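# Stand the cat litter pouch upright and clip it shut

## Task

Set the cat litter pouch upright near the centre of the table, one of its wide faces turned toward the arms, apart from both the pan and the scoop. Leave the clip attached to the pouch and holding it tightly. The pan must still be upright at the end. The operator ends the scene on their own.

## Robot and tools

Robot: two yam_ultra arms, left_arm and right_arm, each with a two-finger parallel gripper. Calibrated bases in the scene frame: left_arm at (-0.020, +0.243, 0) m with quat_wxyz (+1.000, 0, 0, 0); right_arm at (+0.045, -0.336, 0) m with quat_wxyz (+1.000, 0, 0, +0.012).

Scene frame: origin at table-top height, halfway between the nominal bases. +x runs out across the table, +z is up, +y is toward left_arm. Image left and right do not match the arm names. All positions are metres; orientations are quaternions written w first (qw, qx, qy, qz). On a gripper, the fingers extend along its own +z and close along its own y. end_effector_position is the point between the finger pads, roughly 1 cm short of the tips. Reported hand positions can be a little off, more so at long reach, and friction or weight may leave a hand about 1 cm from its command even in free air.

The 16-number row used by both motion tools: x, y, z, qw, qx, qy, qz, opening for left_arm, then the same eight for right_arm. Always send all 16 even if one arm is idle. x, y, z and the quaternion are an absolute target pose for that gripper in the scene frame, not an offset. Opening runs from -1 (closed) to +1 (fully open, 0.094 m). To keep a hand still, repeat the same full pose it last reported before it stopped, with its intended opening; to keep orientation during a motion, repeat one fixed quaternion in every row rather than copying the drifting reported one. A 0 in the opening slot is a real command, so resend the current one to leave a gripper alone.

execute_actions(actions, cameras): actions is a list of actions; each action is a list of 1 to 15 rows, one per control step of 1/30 s, and if shorter, its final row is held to fill 15 steps (0.5 s). An empty list just reports state and images. Every target must be within 0.6 m of that gripper's current position along each of its own axes, or the action is rejected for both arms; if the first action fails this against the last reported state, or any action is malformed, nothing runs. Each step the controller clamps the command to within 100 mm and 20 degrees of the measured pose, so one action may fall short; the result's Hand target shows where each arm is actually headed.

move(target, speed, blend, opening_speed, blocking, cameras): target is one 16-number row or up to 15 rows (differing only in poses) visited in sequence, all as absolute scene-frame poses, with no 0.6 m limit. speed is metres per second per arm path, 0.002 to 0.5 (default 0.25), one value or one per target; rotation is capped at twice that in rad/s. blend (m, default 0) rounds corners at intermediate targets. opening_speed (0.2 or more, in opening units per second) ramps the fingers; otherwise the opening is sent at once. Paths are straight, finish together, take at least 0.5 s and at most 10 s, and do not avoid obstacles or the other arm. Faster moves lag and overshoot more and hit harder. blocking=false returns after 0.5 s while the move continues; then use wait or stop before any execute_actions. A new move replaces a running one. The result adds a move: line: done (within 10 mm and 2 degrees), off_target, moving, held (a check withheld steps, or the clearance check halted everything) or fault; limits=paced means clipping, limits=held means withheld steps. done does not prove contact or its absence.

wait(seconds, 0 to 10): lets time pass with commands held; a running move keeps going. stop(): brakes a running move, needing some room. zoom_image(camera, region): camera is cam_high or cam_low; region is [x0, y0, x1, y1] pixels from the top-left of that camera's latest image (896x504), at most 504 by 504. read_manual(section) gives only licence texts. finished_scene(scene) must be called twice in separate replies: the first asks for a check, the second ends the scene for good.

Results: each gripper's position and quaternion, Hand target, Tool commands, Joint positions (last value is finger opening in metres), joint torques (include gravity; joints 1-3 wrap sign past ±28 N m), grip_measured on the command scale, and a pose unreachable line if the clearance check blocked an arm. The clearance check does not prevent grippers or wrist cameras colliding with each other.

Gripping: grip_measured reads up to about 1.6 mm wide when empty and about 3 mm narrow when squeezing a hard part. Commanding just below the first-touch reading gives a light hold; about 0.11 below it reaches full force (roughly 50-62 N per pad). Soft items like a pouch get crushed more the lower you command. Release by commanding well above grip_measured.

Avoid: dropping things, letting go of moving objects, fast impacts, hard pushes, arm-to-arm contact (can fail the scene), anything leaving the table, and tipping the pan. Loose objects may be nudged briefly by outside pushes. Motor heat rises when holding loads, stretching out or pushing at unreachable poses, even while idle; MOTOR HOT appears at 75 °C, at 90 °C that arm folds and stays idle, and at 100 °C it collapses. Faster, smoother, lower-effort work is better.

Each tool is called after "Call:" in YAML: its name, and indented under it one key for each argument.

## Session

Call:
execute_actions:
  actions: []

Scene clock: 0.00 s.
left_arm: end_effector_position=(+0.1670, +0.4592, +0.1695) grip_measured=+1.000 end_effector_quat_wxyz=(-0.234, +0.685, -0.486, -0.490) | right_arm: end_effector_position=(+0.1396, -0.1550, +0.1164) grip_measured=+1.000 end_effector_quat_wxyz=(+0.373, -0.231, +0.889, +0.133)
Joint positions: left_arm=[0.27 1.752 1.216 -1.516 -1.089 -1.931 0.094] | right_arm=[1.654 0.743 0.521 -0.887 0.697 1 0.094]
Joint velocities: left_arm=[-0.007 -0.017 0.012 0.022 -0.037 -0.066 0] | right_arm=[0.007 -0.022 -0.007 0.022 0.007 0.007 0]
Joint torques (N m): no reading
Motor temperatures (°C): left_arm=[30 33 35 31 29 30 28] | right_arm=[27 36 33 30 26 27 28]
Heat: left arm: 35 °C; right arm: 36 °C.
Hand target: left_arm +0.1682, +0.4608, +0.1738; -0.242, +0.684, -0.483, -0.490 | right_arm +0.1417, -0.1559, +0.1200; +0.380, -0.228, +0.887, +0.132
Tool commands: left_gripper/opening=+1.0 right_gripper/opening=+1.0

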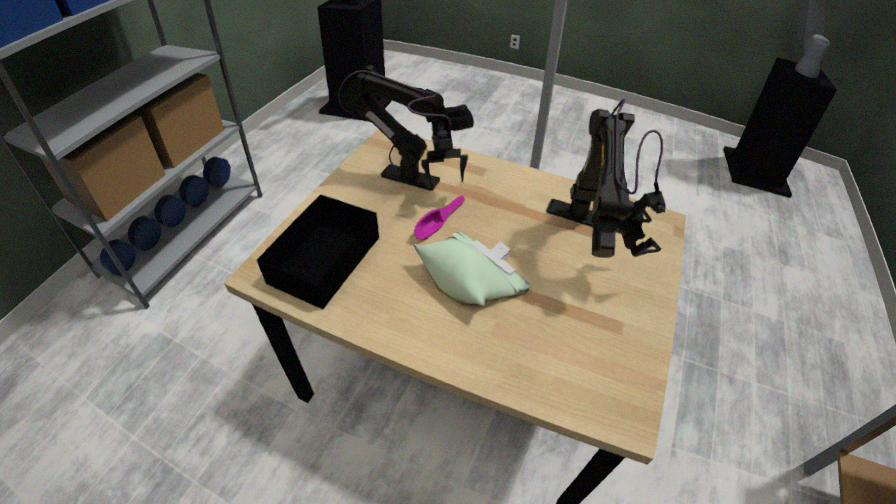

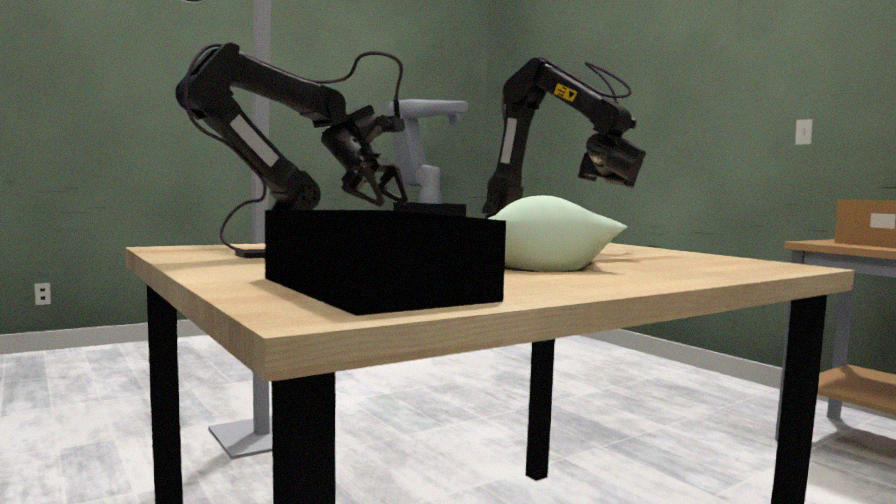

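Call:
zoom_image:
  camera: "cam_high"
  region: [380, 170, 560, 320]

Call:
zoom_image:
  camera: "cam_low"
  region: [440, 150, 700, 300]

Call:
zoom_image:
  camera: "cam_high"
  region: [220, 60, 720, 480]

Scaled by 2.800.

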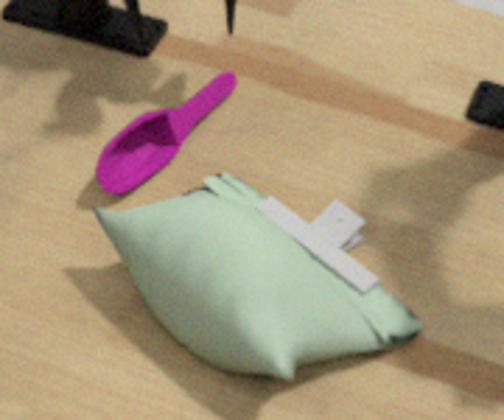

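Scaled by 1.938.

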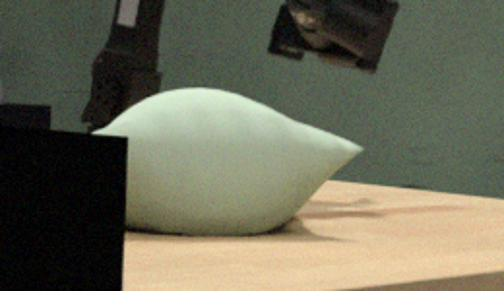

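Scaled by 1.008.

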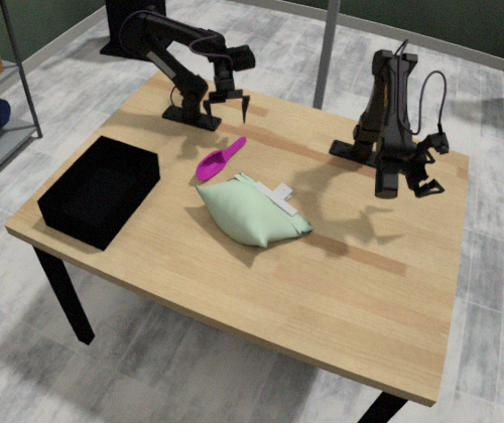

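Call:
zoom_image:
  camera: "cam_high"
  region: [440, 220, 540, 310]

Call:
zoom_image:
  camera: "cam_high"
  region: [465, 225, 535, 300]

Scaled by 5.040.

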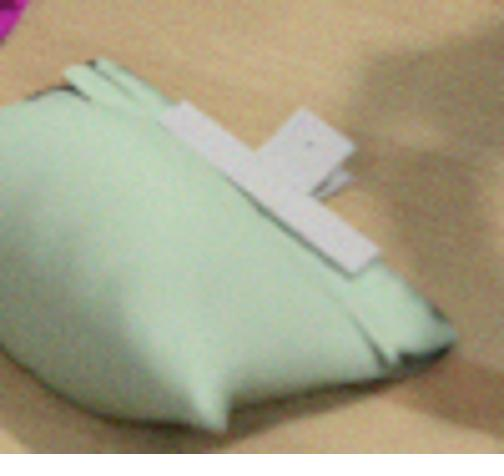

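Scaled by 6.720.

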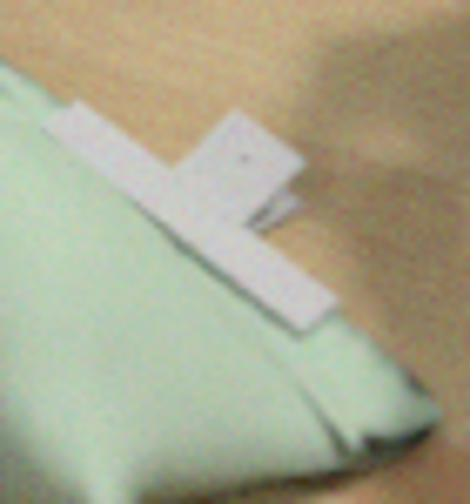

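Call:
zoom_image:
  camera: "cam_high"
  region: [330, 60, 500, 220]

Call:
zoom_image:
  camera: "cam_high"
  region: [540, 90, 690, 270]

Call:
zoom_image:
  camera: "cam_low"
  region: [120, 30, 440, 300]

Call:
zoom_image:
  camera: "cam_low"
  region: [440, 30, 760, 300]

Scaled by 2.965.

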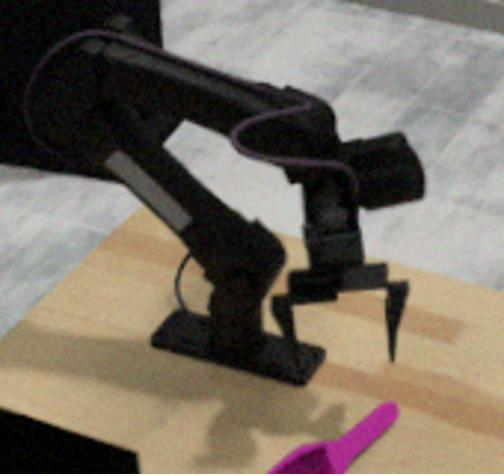

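Scaled by 2.800.

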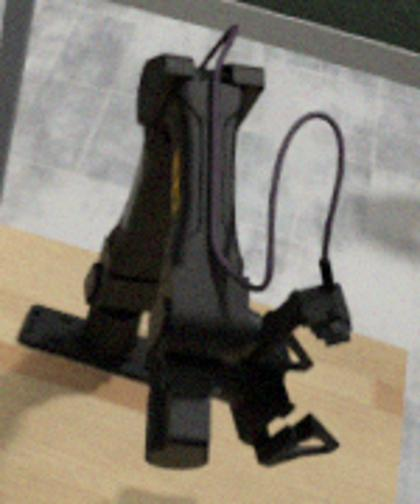

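Scaled by 1.575.

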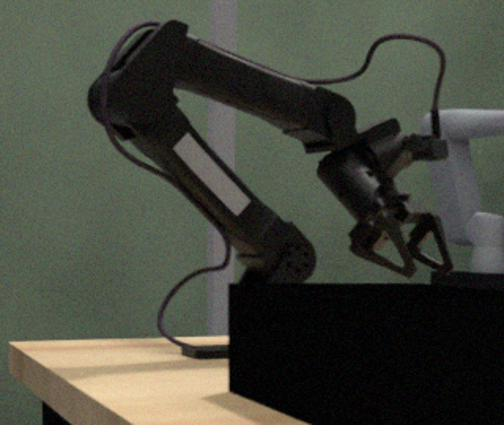

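Scaled by 1.575.

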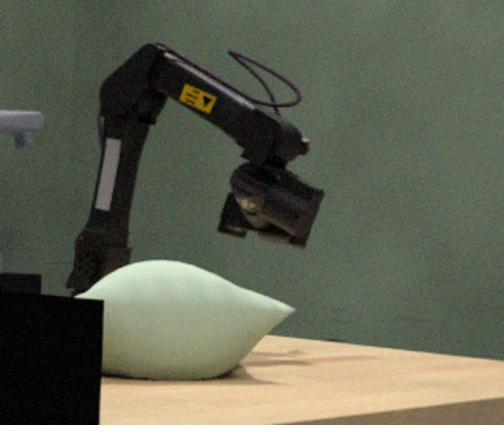

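Call:
zoom_image:
  camera: "cam_high"
  region: [340, 110, 460, 220]

Call:
zoom_image:
  camera: "cam_high"
  region: [600, 180, 720, 290]

Call:
zoom_image:
  camera: "cam_high"
  region: [580, 380, 700, 490]

Call:
zoom_image:
  camera: "cam_high"
  region: [210, 180, 390, 330]

Scaled by 4.200.

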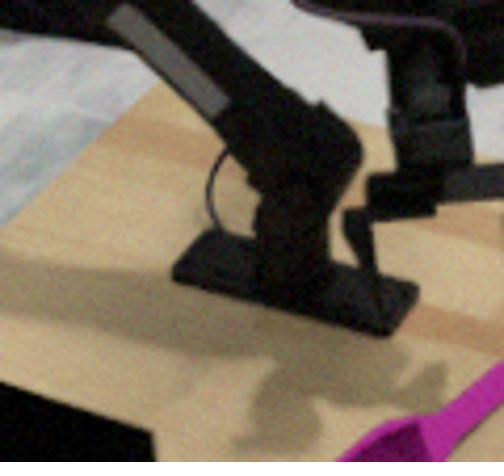

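Scaled by 4.200.

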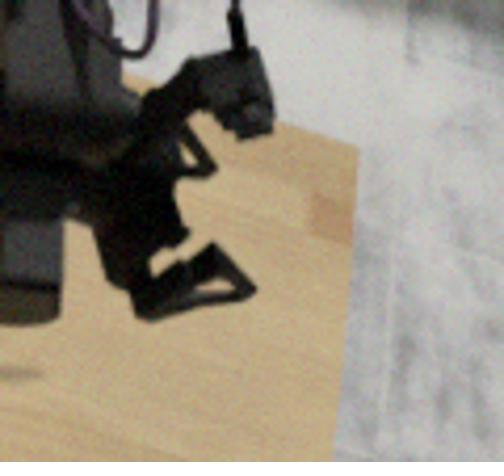

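Scaled by 4.200.

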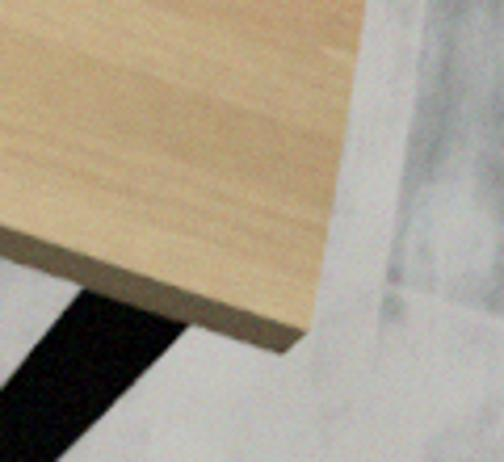

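Scaled by 2.800.

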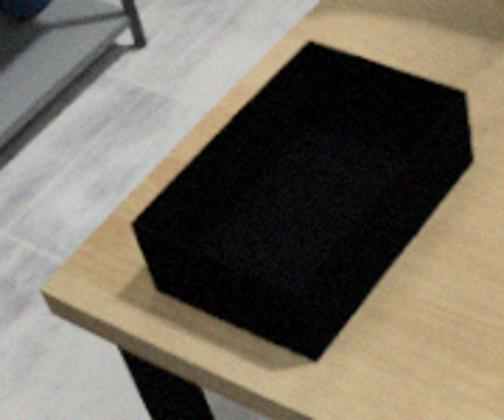

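Call:
zoom_image:
  camera: "cam_low"
  region: [110, 220, 290, 390]

Call:
zoom_image:
  camera: "cam_low"
  region: [560, 200, 870, 330]

Call:
zoom_image:
  camera: "cam_low"
  region: [250, 190, 520, 330]

Scaled by 2.800.

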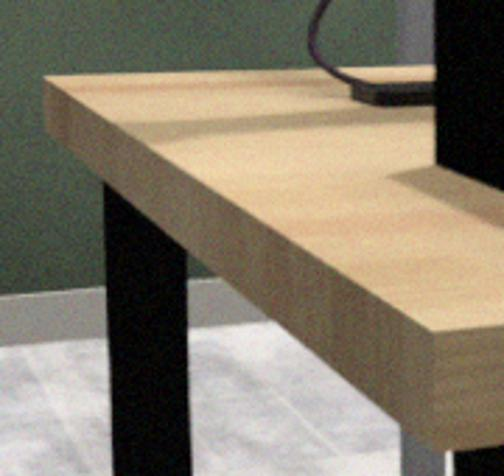

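Scaled by 1.626.

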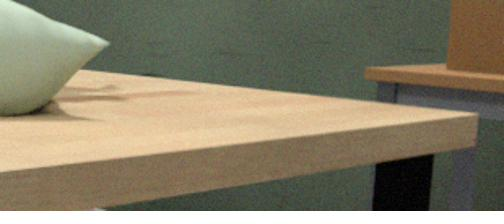

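Scaled by 1.867.

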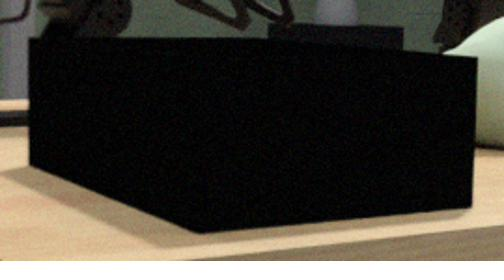

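Call:
zoom_image:
  camera: "cam_low"
  region: [480, 180, 640, 290]

Call:
zoom_image:
  camera: "cam_high"
  region: [405, 215, 545, 315]

Scaled by 3.150.

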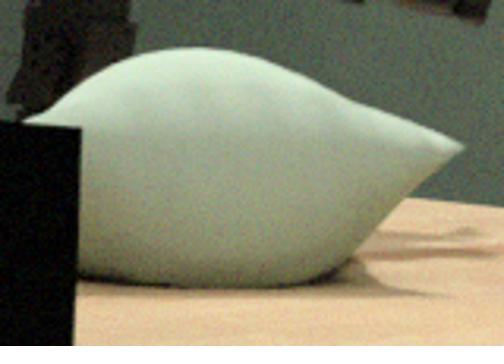

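Scaled by 3.600.

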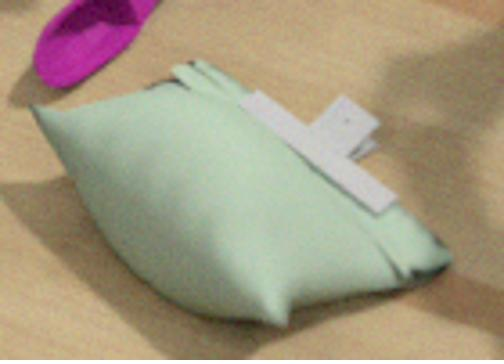

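Call:
zoom_image:
  camera: "cam_high"
  region: [495, 260, 545, 300]

Call:
zoom_image:
  camera: "cam_high"
  region: [435, 215, 485, 255]

Call:
zoom_image:
  camera: "cam_high"
  region: [480, 230, 530, 280]

Scaled by 10.080.

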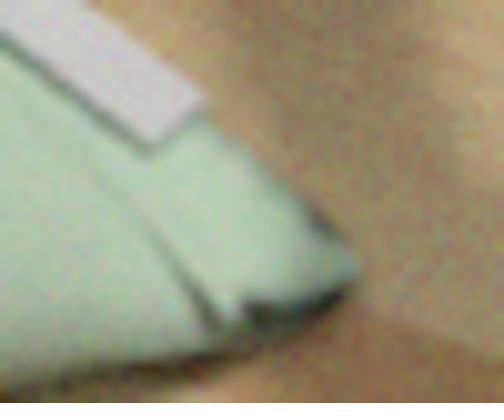

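Scaled by 10.080.

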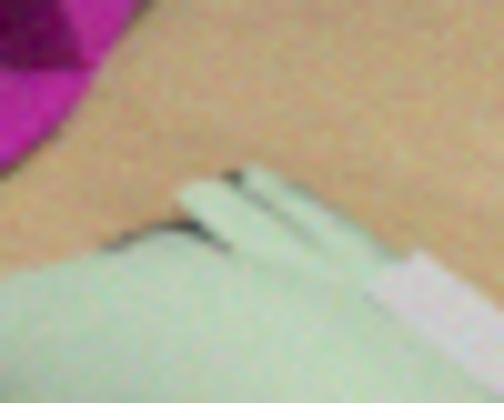

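Scaled by 10.080.

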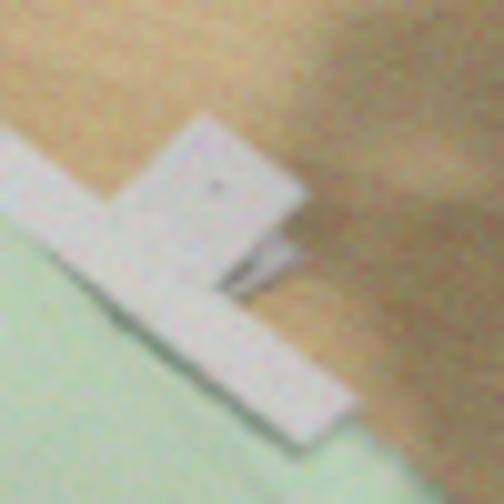

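Call:
move:
  target: [0.20, 0.28, 0.18, 0.3812, -0.0806, 0.9204, 0.0334, 0.3, 0.1396, -0.1550, 0.1164, 0.373, -0.231, 0.889, 0.133, 1.0]
  speed: 0.4

Scene clock: 22.00 s.
left_arm: end_effector_position=(+0.1980, +0.2785, +0.1766) grip_measured=+0.302 end_effector_quat_wxyz=(+0.371, -0.078, +0.925, +0.026) | right_arm: end_effector_position=(+0.1385, -0.1547, +0.1156) grip_measured=+1.000 end_effector_quat_wxyz=(+0.370, -0.232, +0.890, +0.134)
Joint positions: left_arm=[0.164 0.648 0.724 -0.885 0.006 -0.007 0.061] | right_arm=[1.654 0.743 0.521 -0.887 0.689 1 0.094]
Joint velocities: left_arm=[0.017 -0.007 0.002 0.007 -0.022 0.007 0] | right_arm=[0.012 -0.007 0.007 0.007 -0.007 -0.051 0]
Joint torques (N m): left_arm=[0.43 1.17 7.32 1.77 0.09 0.05] | right_arm=[-0.28 0.27 6.53 0.98 0.4 -0.04]
Motor temperatures (°C): left_arm=[30 34 37 31 29 30 28] | right_arm=[27 35 36 31 26 27 28]
Heat: left arm: 37 °C; right arm: 36 °C.
Hand target: left_arm +0.1994, +0.2786, +0.1786; +0.375, -0.077, +0.924, +0.025 | right_arm +0.1396, -0.1550, +0.1164; +0.373, -0.231, +0.889, +0.133
Off the commanded pose: left_arm 0.004 m, 2 deg | right_arm 0.001 m, 0 deg.
move: done

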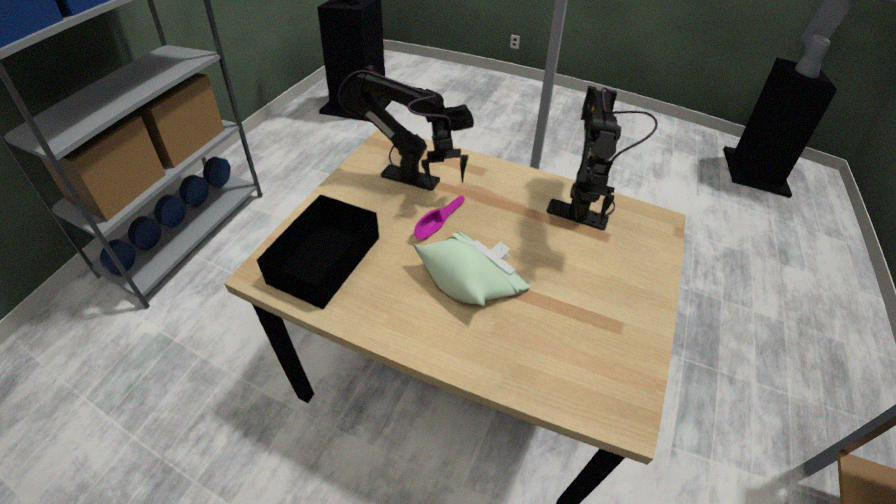

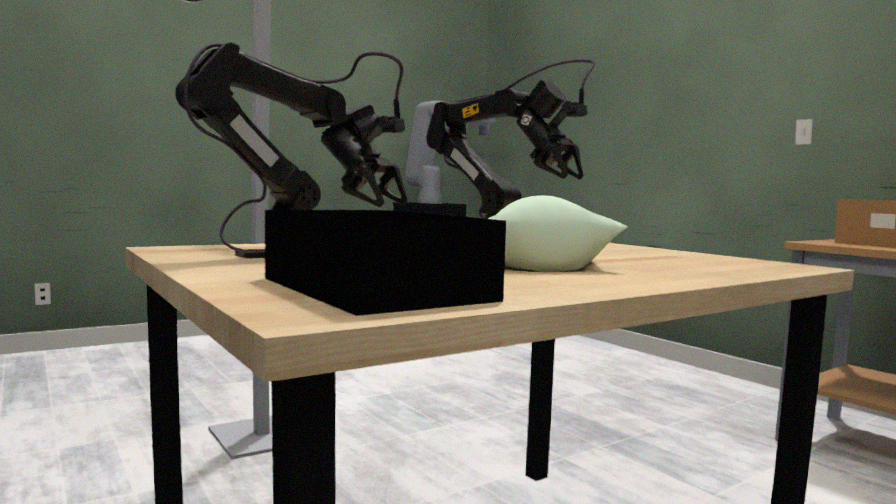

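Call:
zoom_image:
  camera: "cam_high"
  region: [440, 225, 540, 315]

Call:
zoom_image:
  camera: "cam_high"
  region: [555, 130, 655, 230]

Call:
zoom_image:
  camera: "cam_low"
  region: [480, 90, 650, 280]

Scaled by 5.040.

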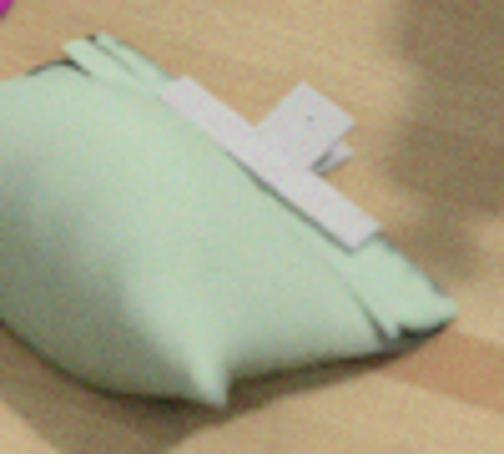

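Scaled by 5.040.

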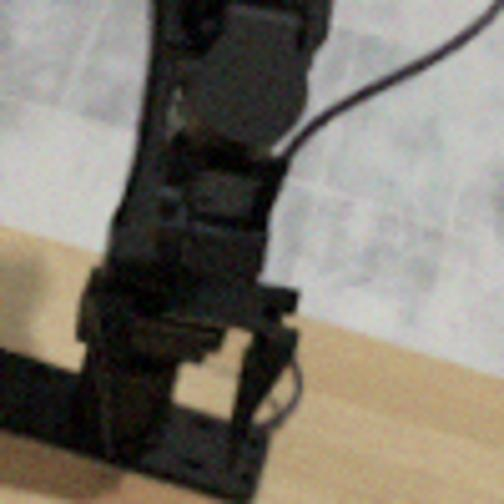

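Scaled by 2.653.

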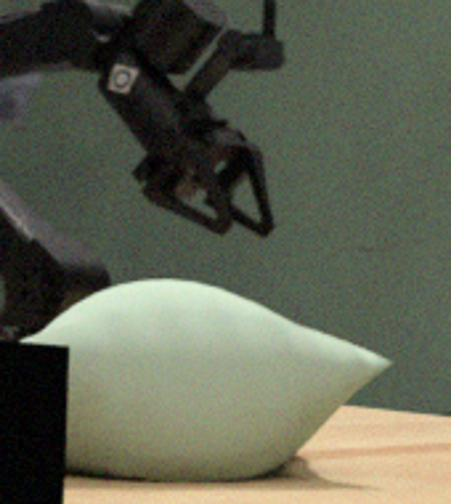

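Call:
move:
  target: [0.255, 0.142, 0.11, 0.3532, 0.7575, 0.4976, 0.2320, 0.064, 0.1396, -0.1550, 0.1164, 0.373, -0.231, 0.889, 0.133, 1.0]
  speed: 0.35

Scene clock: 27.70 s.
left_arm: end_effector_position=(+0.2510, +0.1466, +0.1063) grip_measured=+0.066 end_effector_quat_wxyz=(+0.338, +0.761, +0.501, +0.234) | right_arm: end_effector_position=(+0.1384, -0.1547, +0.1155) grip_measured=+1.000 end_effector_quat_wxyz=(+0.369, -0.232, +0.890, +0.134)
Joint positions: left_arm=[-0.31 0.895 0.44 -0.269 0.055 1.642 0.05] | right_arm=[1.654 0.743 0.521 -0.887 0.689 1 0.094]
Joint velocities: left_arm=[0.002 0.012 -0.007 -0.007 -0.051 -0.051 -0.001] | right_arm=[0.007 -0.002 0.007 -0.066 0.007 -0.007 0]
Joint torques (N m): left_arm=[-0.31 -0.65 8.08 1.86 0.19 -0.04] | right_arm=[-0.53 0.29 6.45 0.95 0.42 -0.05]
Motor temperatures (°C): left_arm=[30 34 38 32 29 30 28] | right_arm=[27 35 36 31 26 27 28]
Heat: left arm: 38 °C; right arm: 36 °C.
Hand target: left_arm +0.2519, +0.1429, +0.1090; +0.345, +0.762, +0.497, +0.231 | right_arm +0.1396, -0.1550, +0.1164; +0.373, -0.231, +0.889, +0.133
Off the commanded pose: left_arm 0.007 m, 2 deg | right_arm 0.001 m, 0 deg.
move: done

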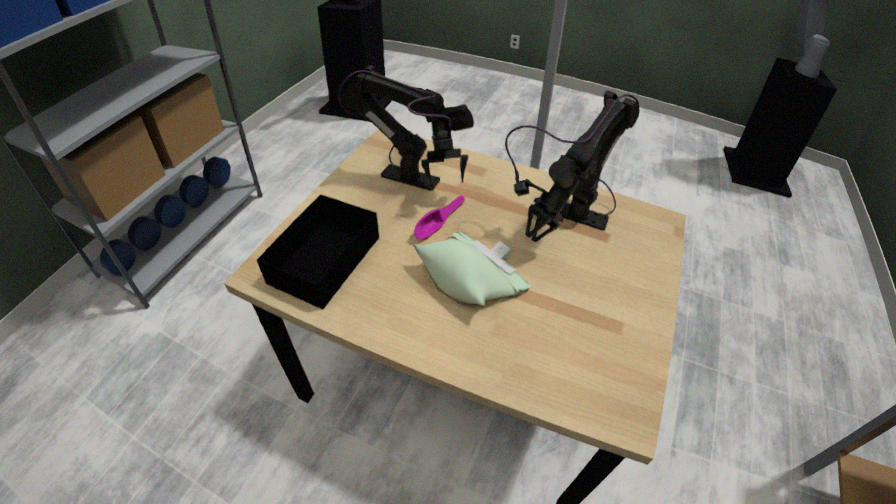

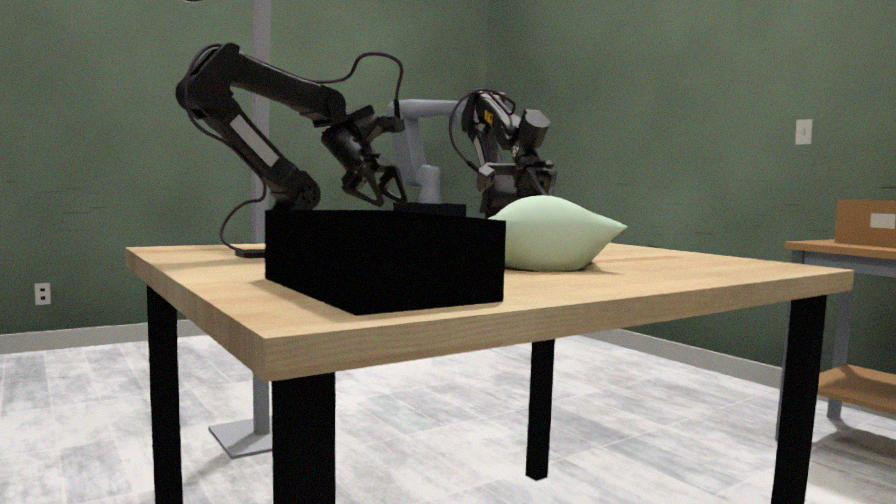

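Call:
zoom_image:
  camera: "cam_high"
  region: [440, 165, 600, 310]

Call:
zoom_image:
  camera: "cam_high"
  region: [500, 190, 570, 250]

Call:
zoom_image:
  camera: "cam_low"
  region: [450, 80, 650, 280]

Scaled by 3.150.

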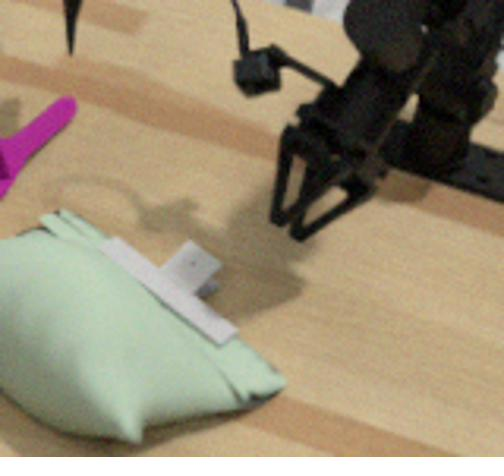

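Scaled by 7.200.

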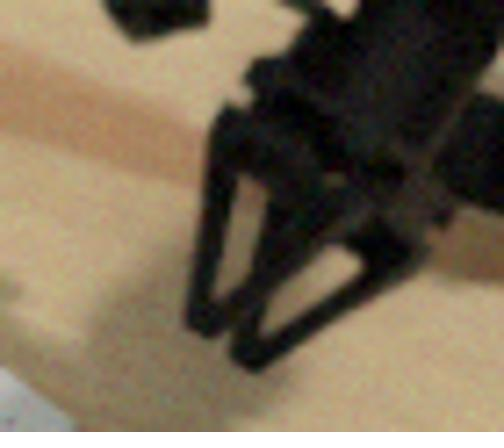

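Scaled by 2.520.

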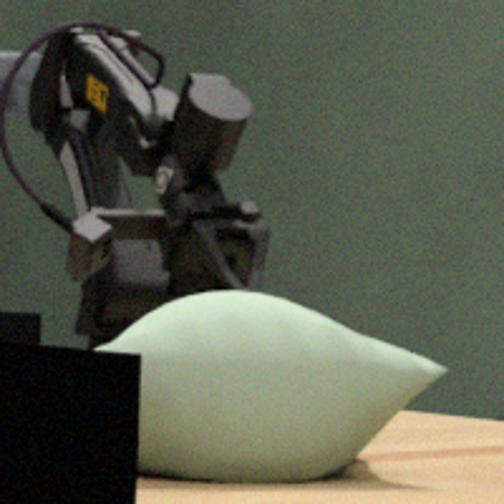

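Call:
move:
  target: [0.2822, 0.1231, 0.06, 0.4315, 0.7180, 0.4681, 0.2813, 0.064, 0.1396, -0.1550, 0.1164, 0.373, -0.231, 0.889, 0.133, 1.0]
  speed: 0.15

Call:
zoom_image:
  camera: "cam_high"
  region: [460, 210, 560, 300]

Scene clock: 30.93 s.
left_arm: end_effector_position=(+0.2874, +0.1252, +0.0656) grip_measured=+0.066 end_effector_quat_wxyz=(+0.431, +0.717, +0.464, +0.292) | right_arm: end_effector_position=(+0.1384, -0.1547, +0.1155) grip_measured=+1.000 end_effector_quat_wxyz=(+0.369, -0.232, +0.890, +0.134)
Joint positions: left_arm=[-0.337 1.282 0.175 0.632 0.058 1.622 0.05] | right_arm=[1.654 0.743 0.521 -0.887 0.689 1 0.094]
Joint velocities: left_arm=[-0.012 0.002 0.012 0.037 -0.037 0.007 -0.001] | right_arm=[0.002 0.002 0.002 -0.037 -0.051 0.022 0]
Joint torques (N m): left_arm=[-0.36 -1.94 4.7 2.1 0.12 -0.11] | right_arm=[-0.12 0.18 6.5 0.92 0.4 -0.03]
Motor temperatures (°C): left_arm=[30 33 38 33 29 30 28] | right_arm=[27 35 36 31 26 27 28]
Heat: left arm: 38 °C; right arm: 36 °C.
Hand target: left_arm +0.2820, +0.1231, +0.0592; +0.431, +0.720, +0.466, +0.280 | right_arm +0.1396, -0.1550, +0.1164; +0.373, -0.231, +0.889, +0.133
Off the commanded pose: left_arm 0.008 m, 1 deg | right_arm 0.001 m, 0 deg.
move: done

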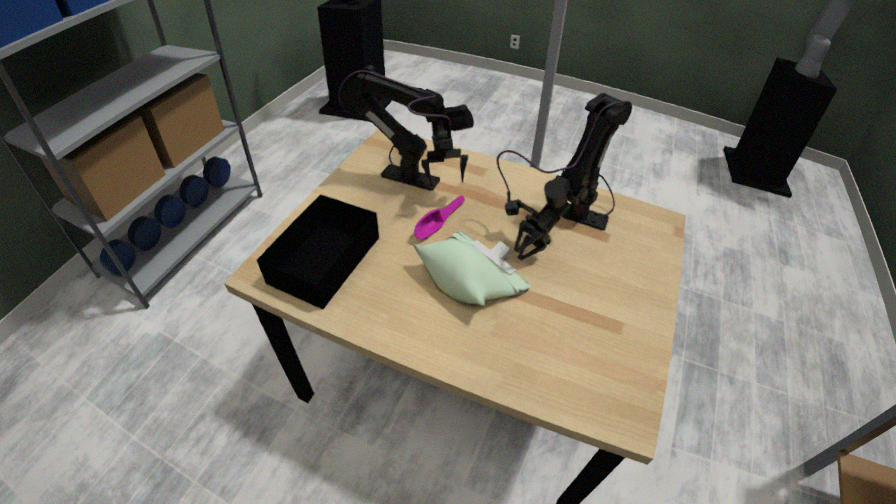

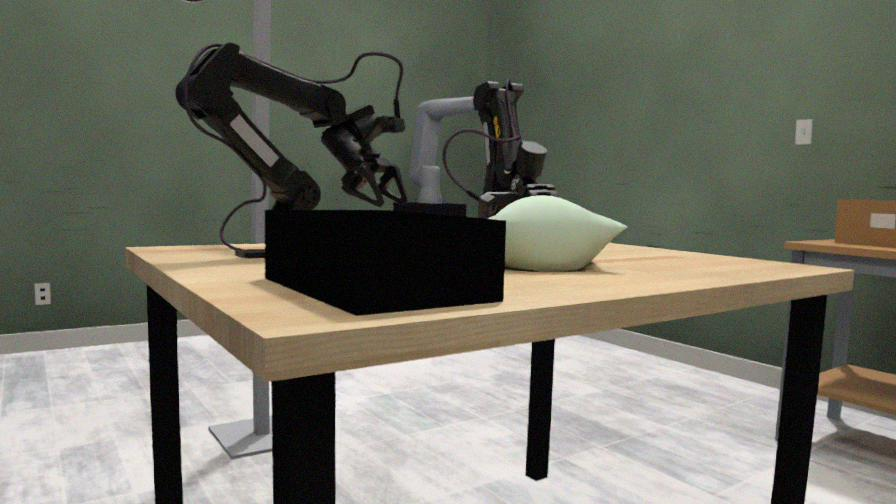

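Scaled by 5.040.

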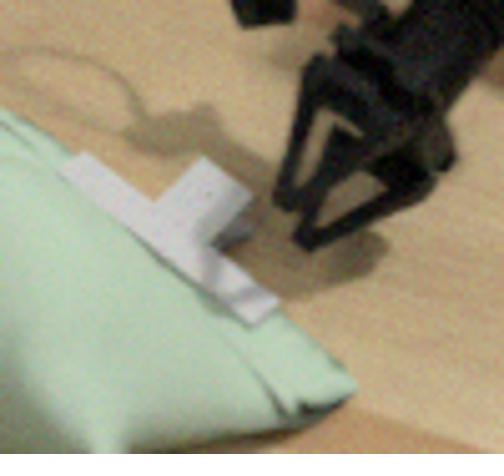

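Call:
move:
  target: [0.2905, 0.1208, 0.031, 0.4315, 0.7180, 0.4681, 0.2813, 0.064, 0.1396, -0.1550, 0.1164, 0.373, -0.231, 0.889, 0.133, 1.0]
  speed: 0.06

Call:
zoom_image:
  camera: "cam_high"
  region: [460, 210, 560, 300]

Scene clock: 32.87 s.
left_arm: end_effector_position=(+0.2951, +0.1225, +0.0366) grip_measured=+0.065 end_effector_quat_wxyz=(+0.432, +0.716, +0.465, +0.291) | right_arm: end_effector_position=(+0.1384, -0.1547, +0.1155) grip_measured=+1.000 end_effector_quat_wxyz=(+0.369, -0.232, +0.890, +0.134)
Joint positions: left_arm=[-0.337 1.564 0.152 0.937 0.058 1.618 0.05] | right_arm=[1.654 0.743 0.521 -0.887 0.689 1 0.094]
Joint velocities: left_arm=[-0.017 0.007 0.002 0.037 -0.095 -0.022 0] | right_arm=[-0.002 -0.007 -0.002 0.051 0.022 0.007 0]
Joint torques (N m): left_arm=[-0.43 -2.82 3.41 1.99 0.08 -0.13] | right_arm=[-0.08 0.14 6.5 0.91 0.35 -0.01]
Motor temperatures (°C): left_arm=[30 33 38 33 29 30 28] | right_arm=[27 35 37 31 26 27 28]
Heat: left arm: 38 °C; right arm: 37 °C.
Hand target: left_arm +0.2900, +0.1210, +0.0311; +0.431, +0.718, +0.468, +0.281 | right_arm +0.1396, -0.1550, +0.1164; +0.373, -0.231, +0.889, +0.133
Off the commanded pose: left_arm 0.007 m, 1 deg | right_arm 0.001 m, 0 deg.
move: done

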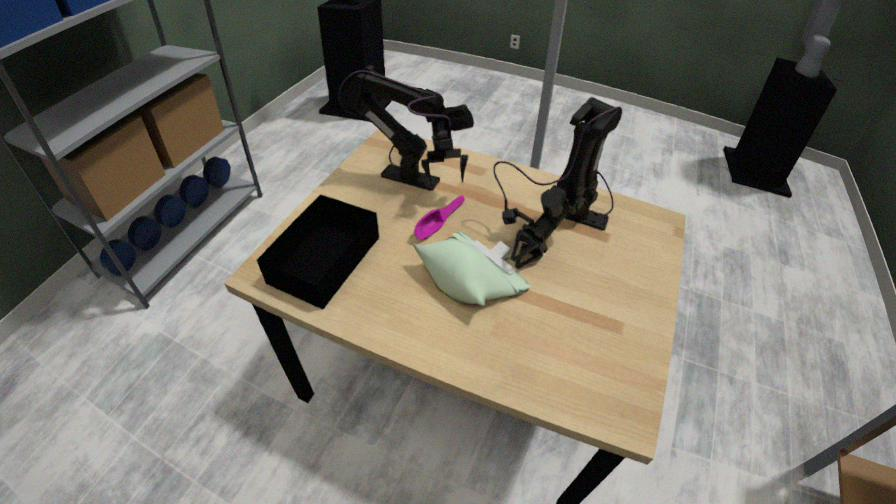

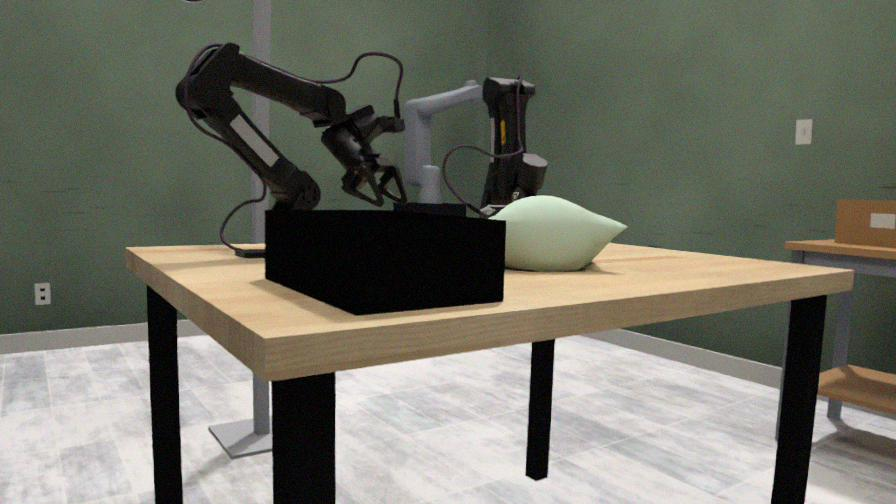

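Scaled by 5.040.

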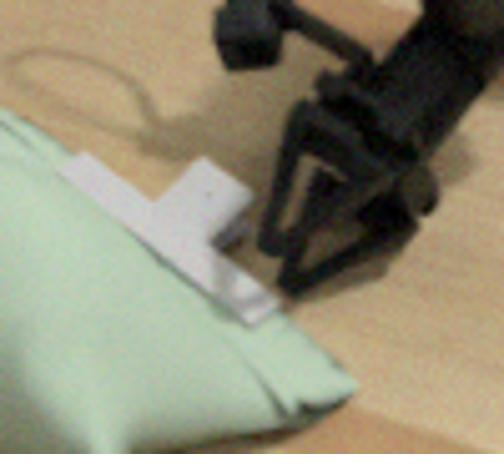

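Call:
move:
  target: [0.291, 0.1150, 0.0255, 0.4315, 0.7180, 0.4681, 0.2813, 0.064, 0.1396, -0.1550, 0.1164, 0.373, -0.231, 0.889, 0.133, 1.0]
  speed: 0.05

Call:
zoom_image:
  camera: "cam_high"
  region: [480, 225, 550, 295]

Scene clock: 34.50 s.
left_arm: end_effector_position=(+0.2940, +0.1154, +0.0301) grip_measured=+0.065 end_effector_quat_wxyz=(+0.434, +0.718, +0.463, +0.287) | right_arm: end_effector_position=(+0.1384, -0.1547, +0.1155) grip_measured=+1.000 end_effector_quat_wxyz=(+0.369, -0.232, +0.890, +0.134)
Joint positions: left_arm=[-0.366 1.625 0.152 0.996 0.042 1.605 0.05] | right_arm=[1.654 0.743 0.521 -0.887 0.689 1 0.094]
Joint velocities: left_arm=[-0.002 -0.002 0.002 -0.051 0.007 -0.037 0] | right_arm=[-0.012 0.012 -0.017 0.007 0.022 0.007 0]
Joint torques (N m): left_arm=[-0.44 -2.97 3.34 2.06 -0.02 -0.13] | right_arm=[-0.09 0.27 6.32 0.93 0.38 -0.08]
Motor temperatures (°C): left_arm=[30 33 37 33 29 30 28] | right_arm=[27 35 37 31 26 27 28]
Heat: left arm: 37 °C; right arm: 37 °C.
Hand target: left_arm +0.2908, +0.1152, +0.0257; +0.431, +0.718, +0.468, +0.282 | right_arm +0.1396, -0.1550, +0.1164; +0.373, -0.231, +0.889, +0.133
Off the commanded pose: left_arm 0.005 m, 1 deg | right_arm 0.001 m, 0 deg.
move: done

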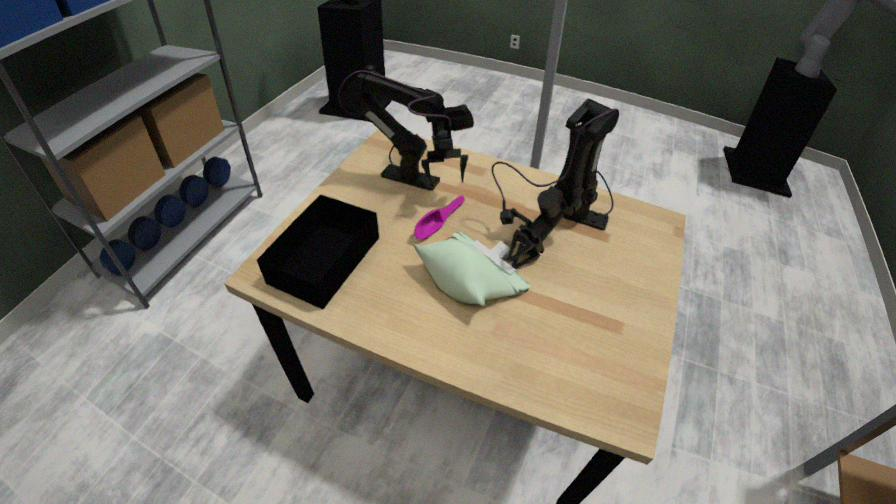

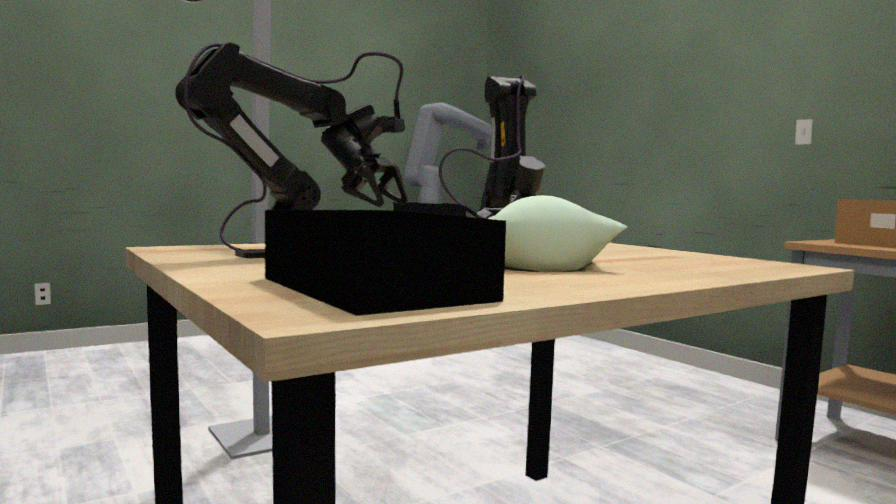

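Scaled by 7.200.

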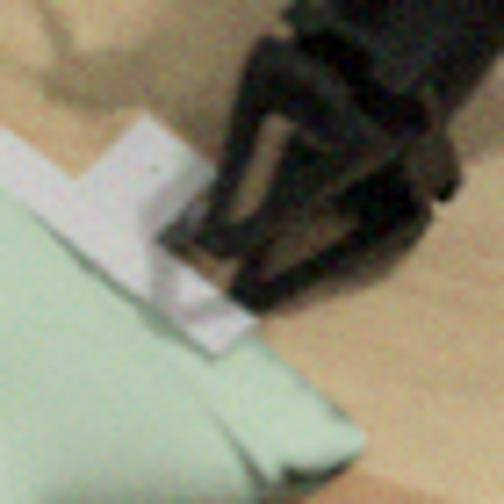

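Call:
move:
  target: [0.3105, 0.1100, 0.0270, 0.4315, 0.7180, 0.4681, 0.2813, 0.064, 0.1396, -0.1550, 0.1164, 0.373, -0.231, 0.889, 0.133, 1.0]
  speed: 0.04

Call:
zoom_image:
  camera: "cam_high"
  region: [480, 225, 550, 295]

Scene clock: 35.70 s.
left_arm: end_effector_position=(+0.3066, +0.1106, +0.0283) grip_measured=+0.065 end_effector_quat_wxyz=(+0.432, +0.719, +0.463, +0.286) | right_arm: end_effector_position=(+0.1384, -0.1547, +0.1155) grip_measured=+1.000 end_effector_quat_wxyz=(+0.369, -0.232, +0.890, +0.134)
Joint positions: left_arm=[-0.366 1.677 0.205 0.991 0.041 1.605 0.05] | right_arm=[1.654 0.743 0.521 -0.887 0.689 1 0.094]
Joint velocities: left_arm=[-0.007 -0.002 0.017 0.007 0.022 0.022 0] | right_arm=[0.002 -0.002 0.012 0.037 -0.007 -0.037 0]
Joint torques (N m): left_arm=[0.65 -3.26 5.61 1.79 0.06 -0.05] | right_arm=[-0.24 0.08 6.65 0.93 0.35 -0.02]
Motor temperatures (°C): left_arm=[30 33 37 33 29 30 28] | right_arm=[27 35 37 31 26 27 28]
Heat: left arm: 37 °C; right arm: 37 °C.
Hand target: left_arm +0.3103, +0.1100, +0.0268; +0.431, +0.718, +0.468, +0.281 | right_arm +0.1396, -0.1550, +0.1164; +0.373, -0.231, +0.889, +0.133
Off the commanded pose: left_arm 0.004 m, 1 deg | right_arm 0.001 m, 0 deg.
move: done

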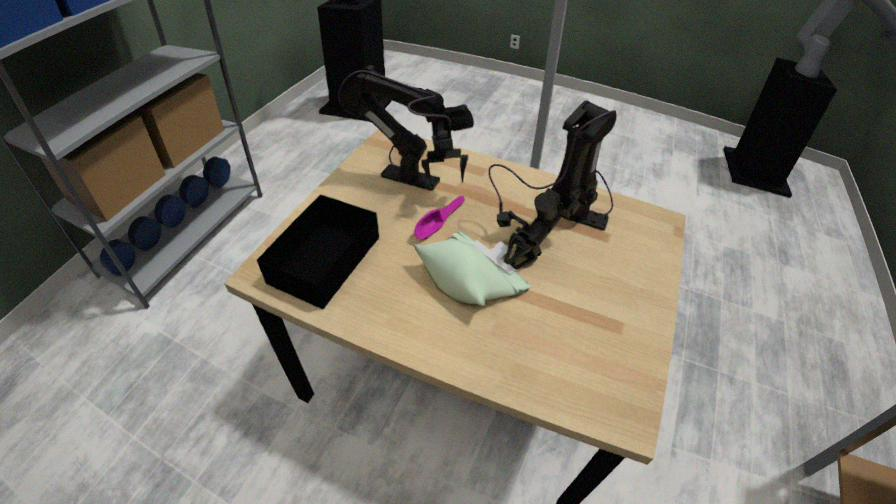

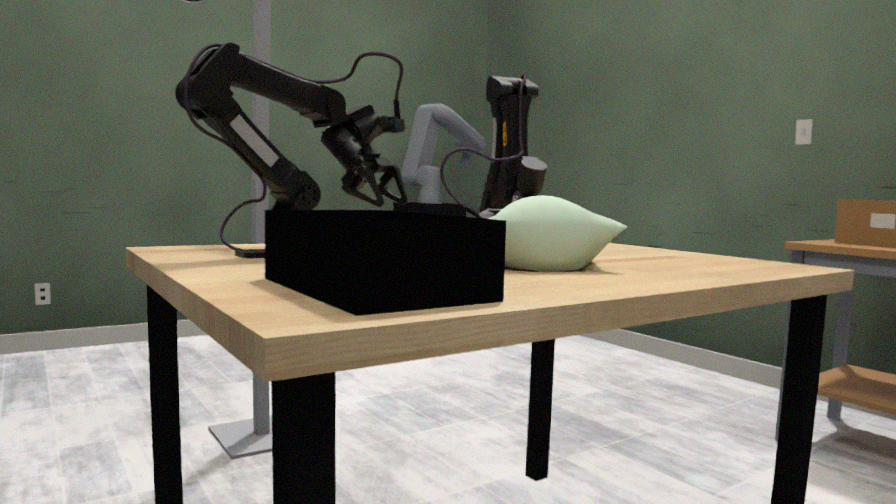

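Scaled by 7.200.

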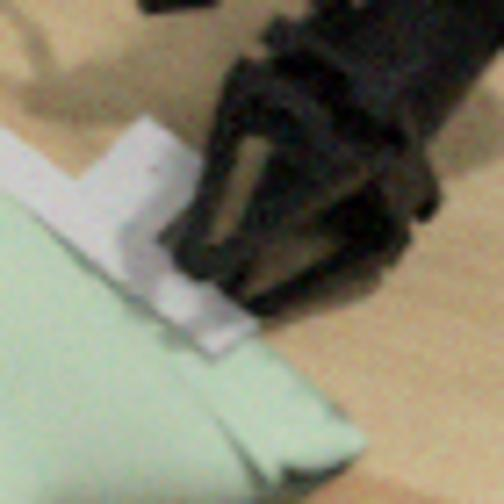

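Call:
move:
  target: [0.3230, 0.1070, 0.0290, 0.4315, 0.7180, 0.4681, 0.2813, 0.064, 0.1396, -0.1550, 0.1164, 0.373, -0.231, 0.889, 0.133, 1.0]
  speed: 0.04

Call:
zoom_image:
  camera: "cam_high"
  region: [480, 225, 550, 295]

Scene clock: 36.80 s.
left_arm: end_effector_position=(+0.3165, +0.1087, +0.0281) grip_measured=+0.065 end_effector_quat_wxyz=(+0.429, +0.719, +0.466, +0.284) | right_arm: end_effector_position=(+0.1384, -0.1547, +0.1155) grip_measured=+1.000 end_effector_quat_wxyz=(+0.369, -0.232, +0.890, +0.134)
Joint positions: left_arm=[-0.359 1.695 0.249 0.956 0.045 1.605 0.05] | right_arm=[1.654 0.743 0.521 -0.887 0.689 1 0.094]
Joint velocities: left_arm=[0.002 -0.012 0.007 0.022 -0.037 -0.007 0] | right_arm=[0.007 0.012 0.007 0.081 -0.066 0.037 0]
Joint torques (N m): left_arm=[0.61 -3.64 6.52 1.88 0.11 -0.1] | right_arm=[-0.06 0.31 6.52 0.9 0.43 -0.06]
Motor temperatures (°C): left_arm=[30 33 37 34 29 30 28] | right_arm=[27 35 37 31 26 27 28]
Heat: left arm: 37 °C; right arm: 37 °C.
Hand target: left_arm +0.3226, +0.1070, +0.0289; +0.432, +0.718, +0.468, +0.281 | right_arm +0.1396, -0.1550, +0.1164; +0.373, -0.231, +0.889, +0.133
Off the commanded pose: left_arm 0.007 m, 1 deg | right_arm 0.001 m, 0 deg.
move: done

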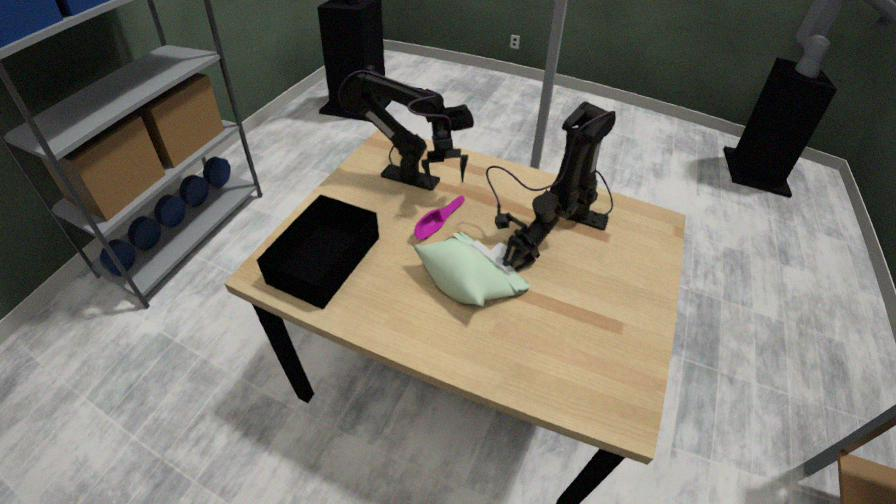

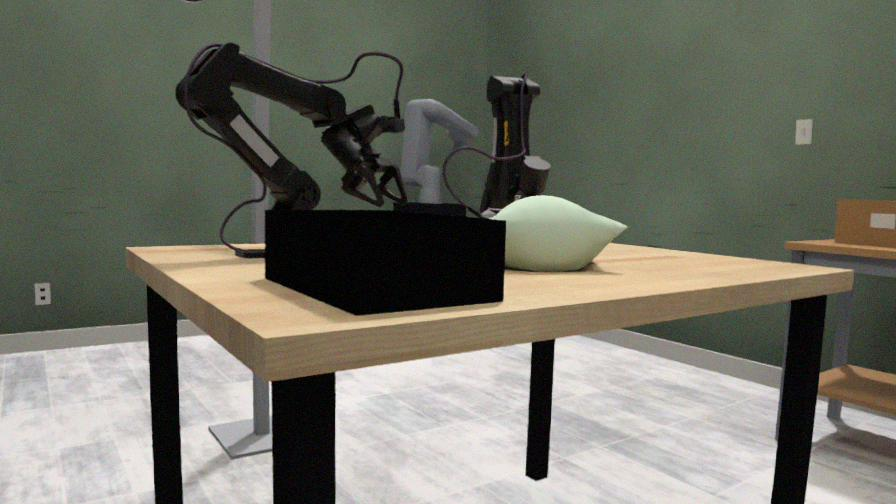

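Scaled by 7.200.

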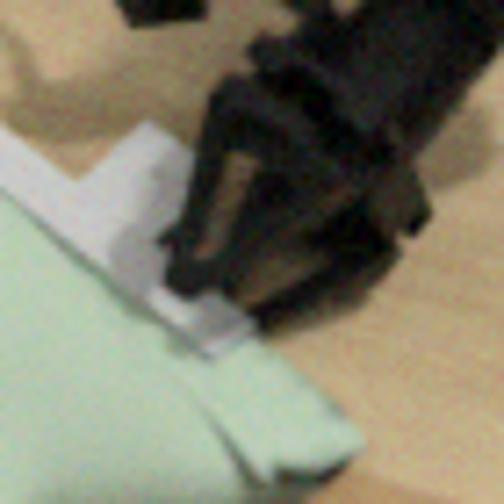

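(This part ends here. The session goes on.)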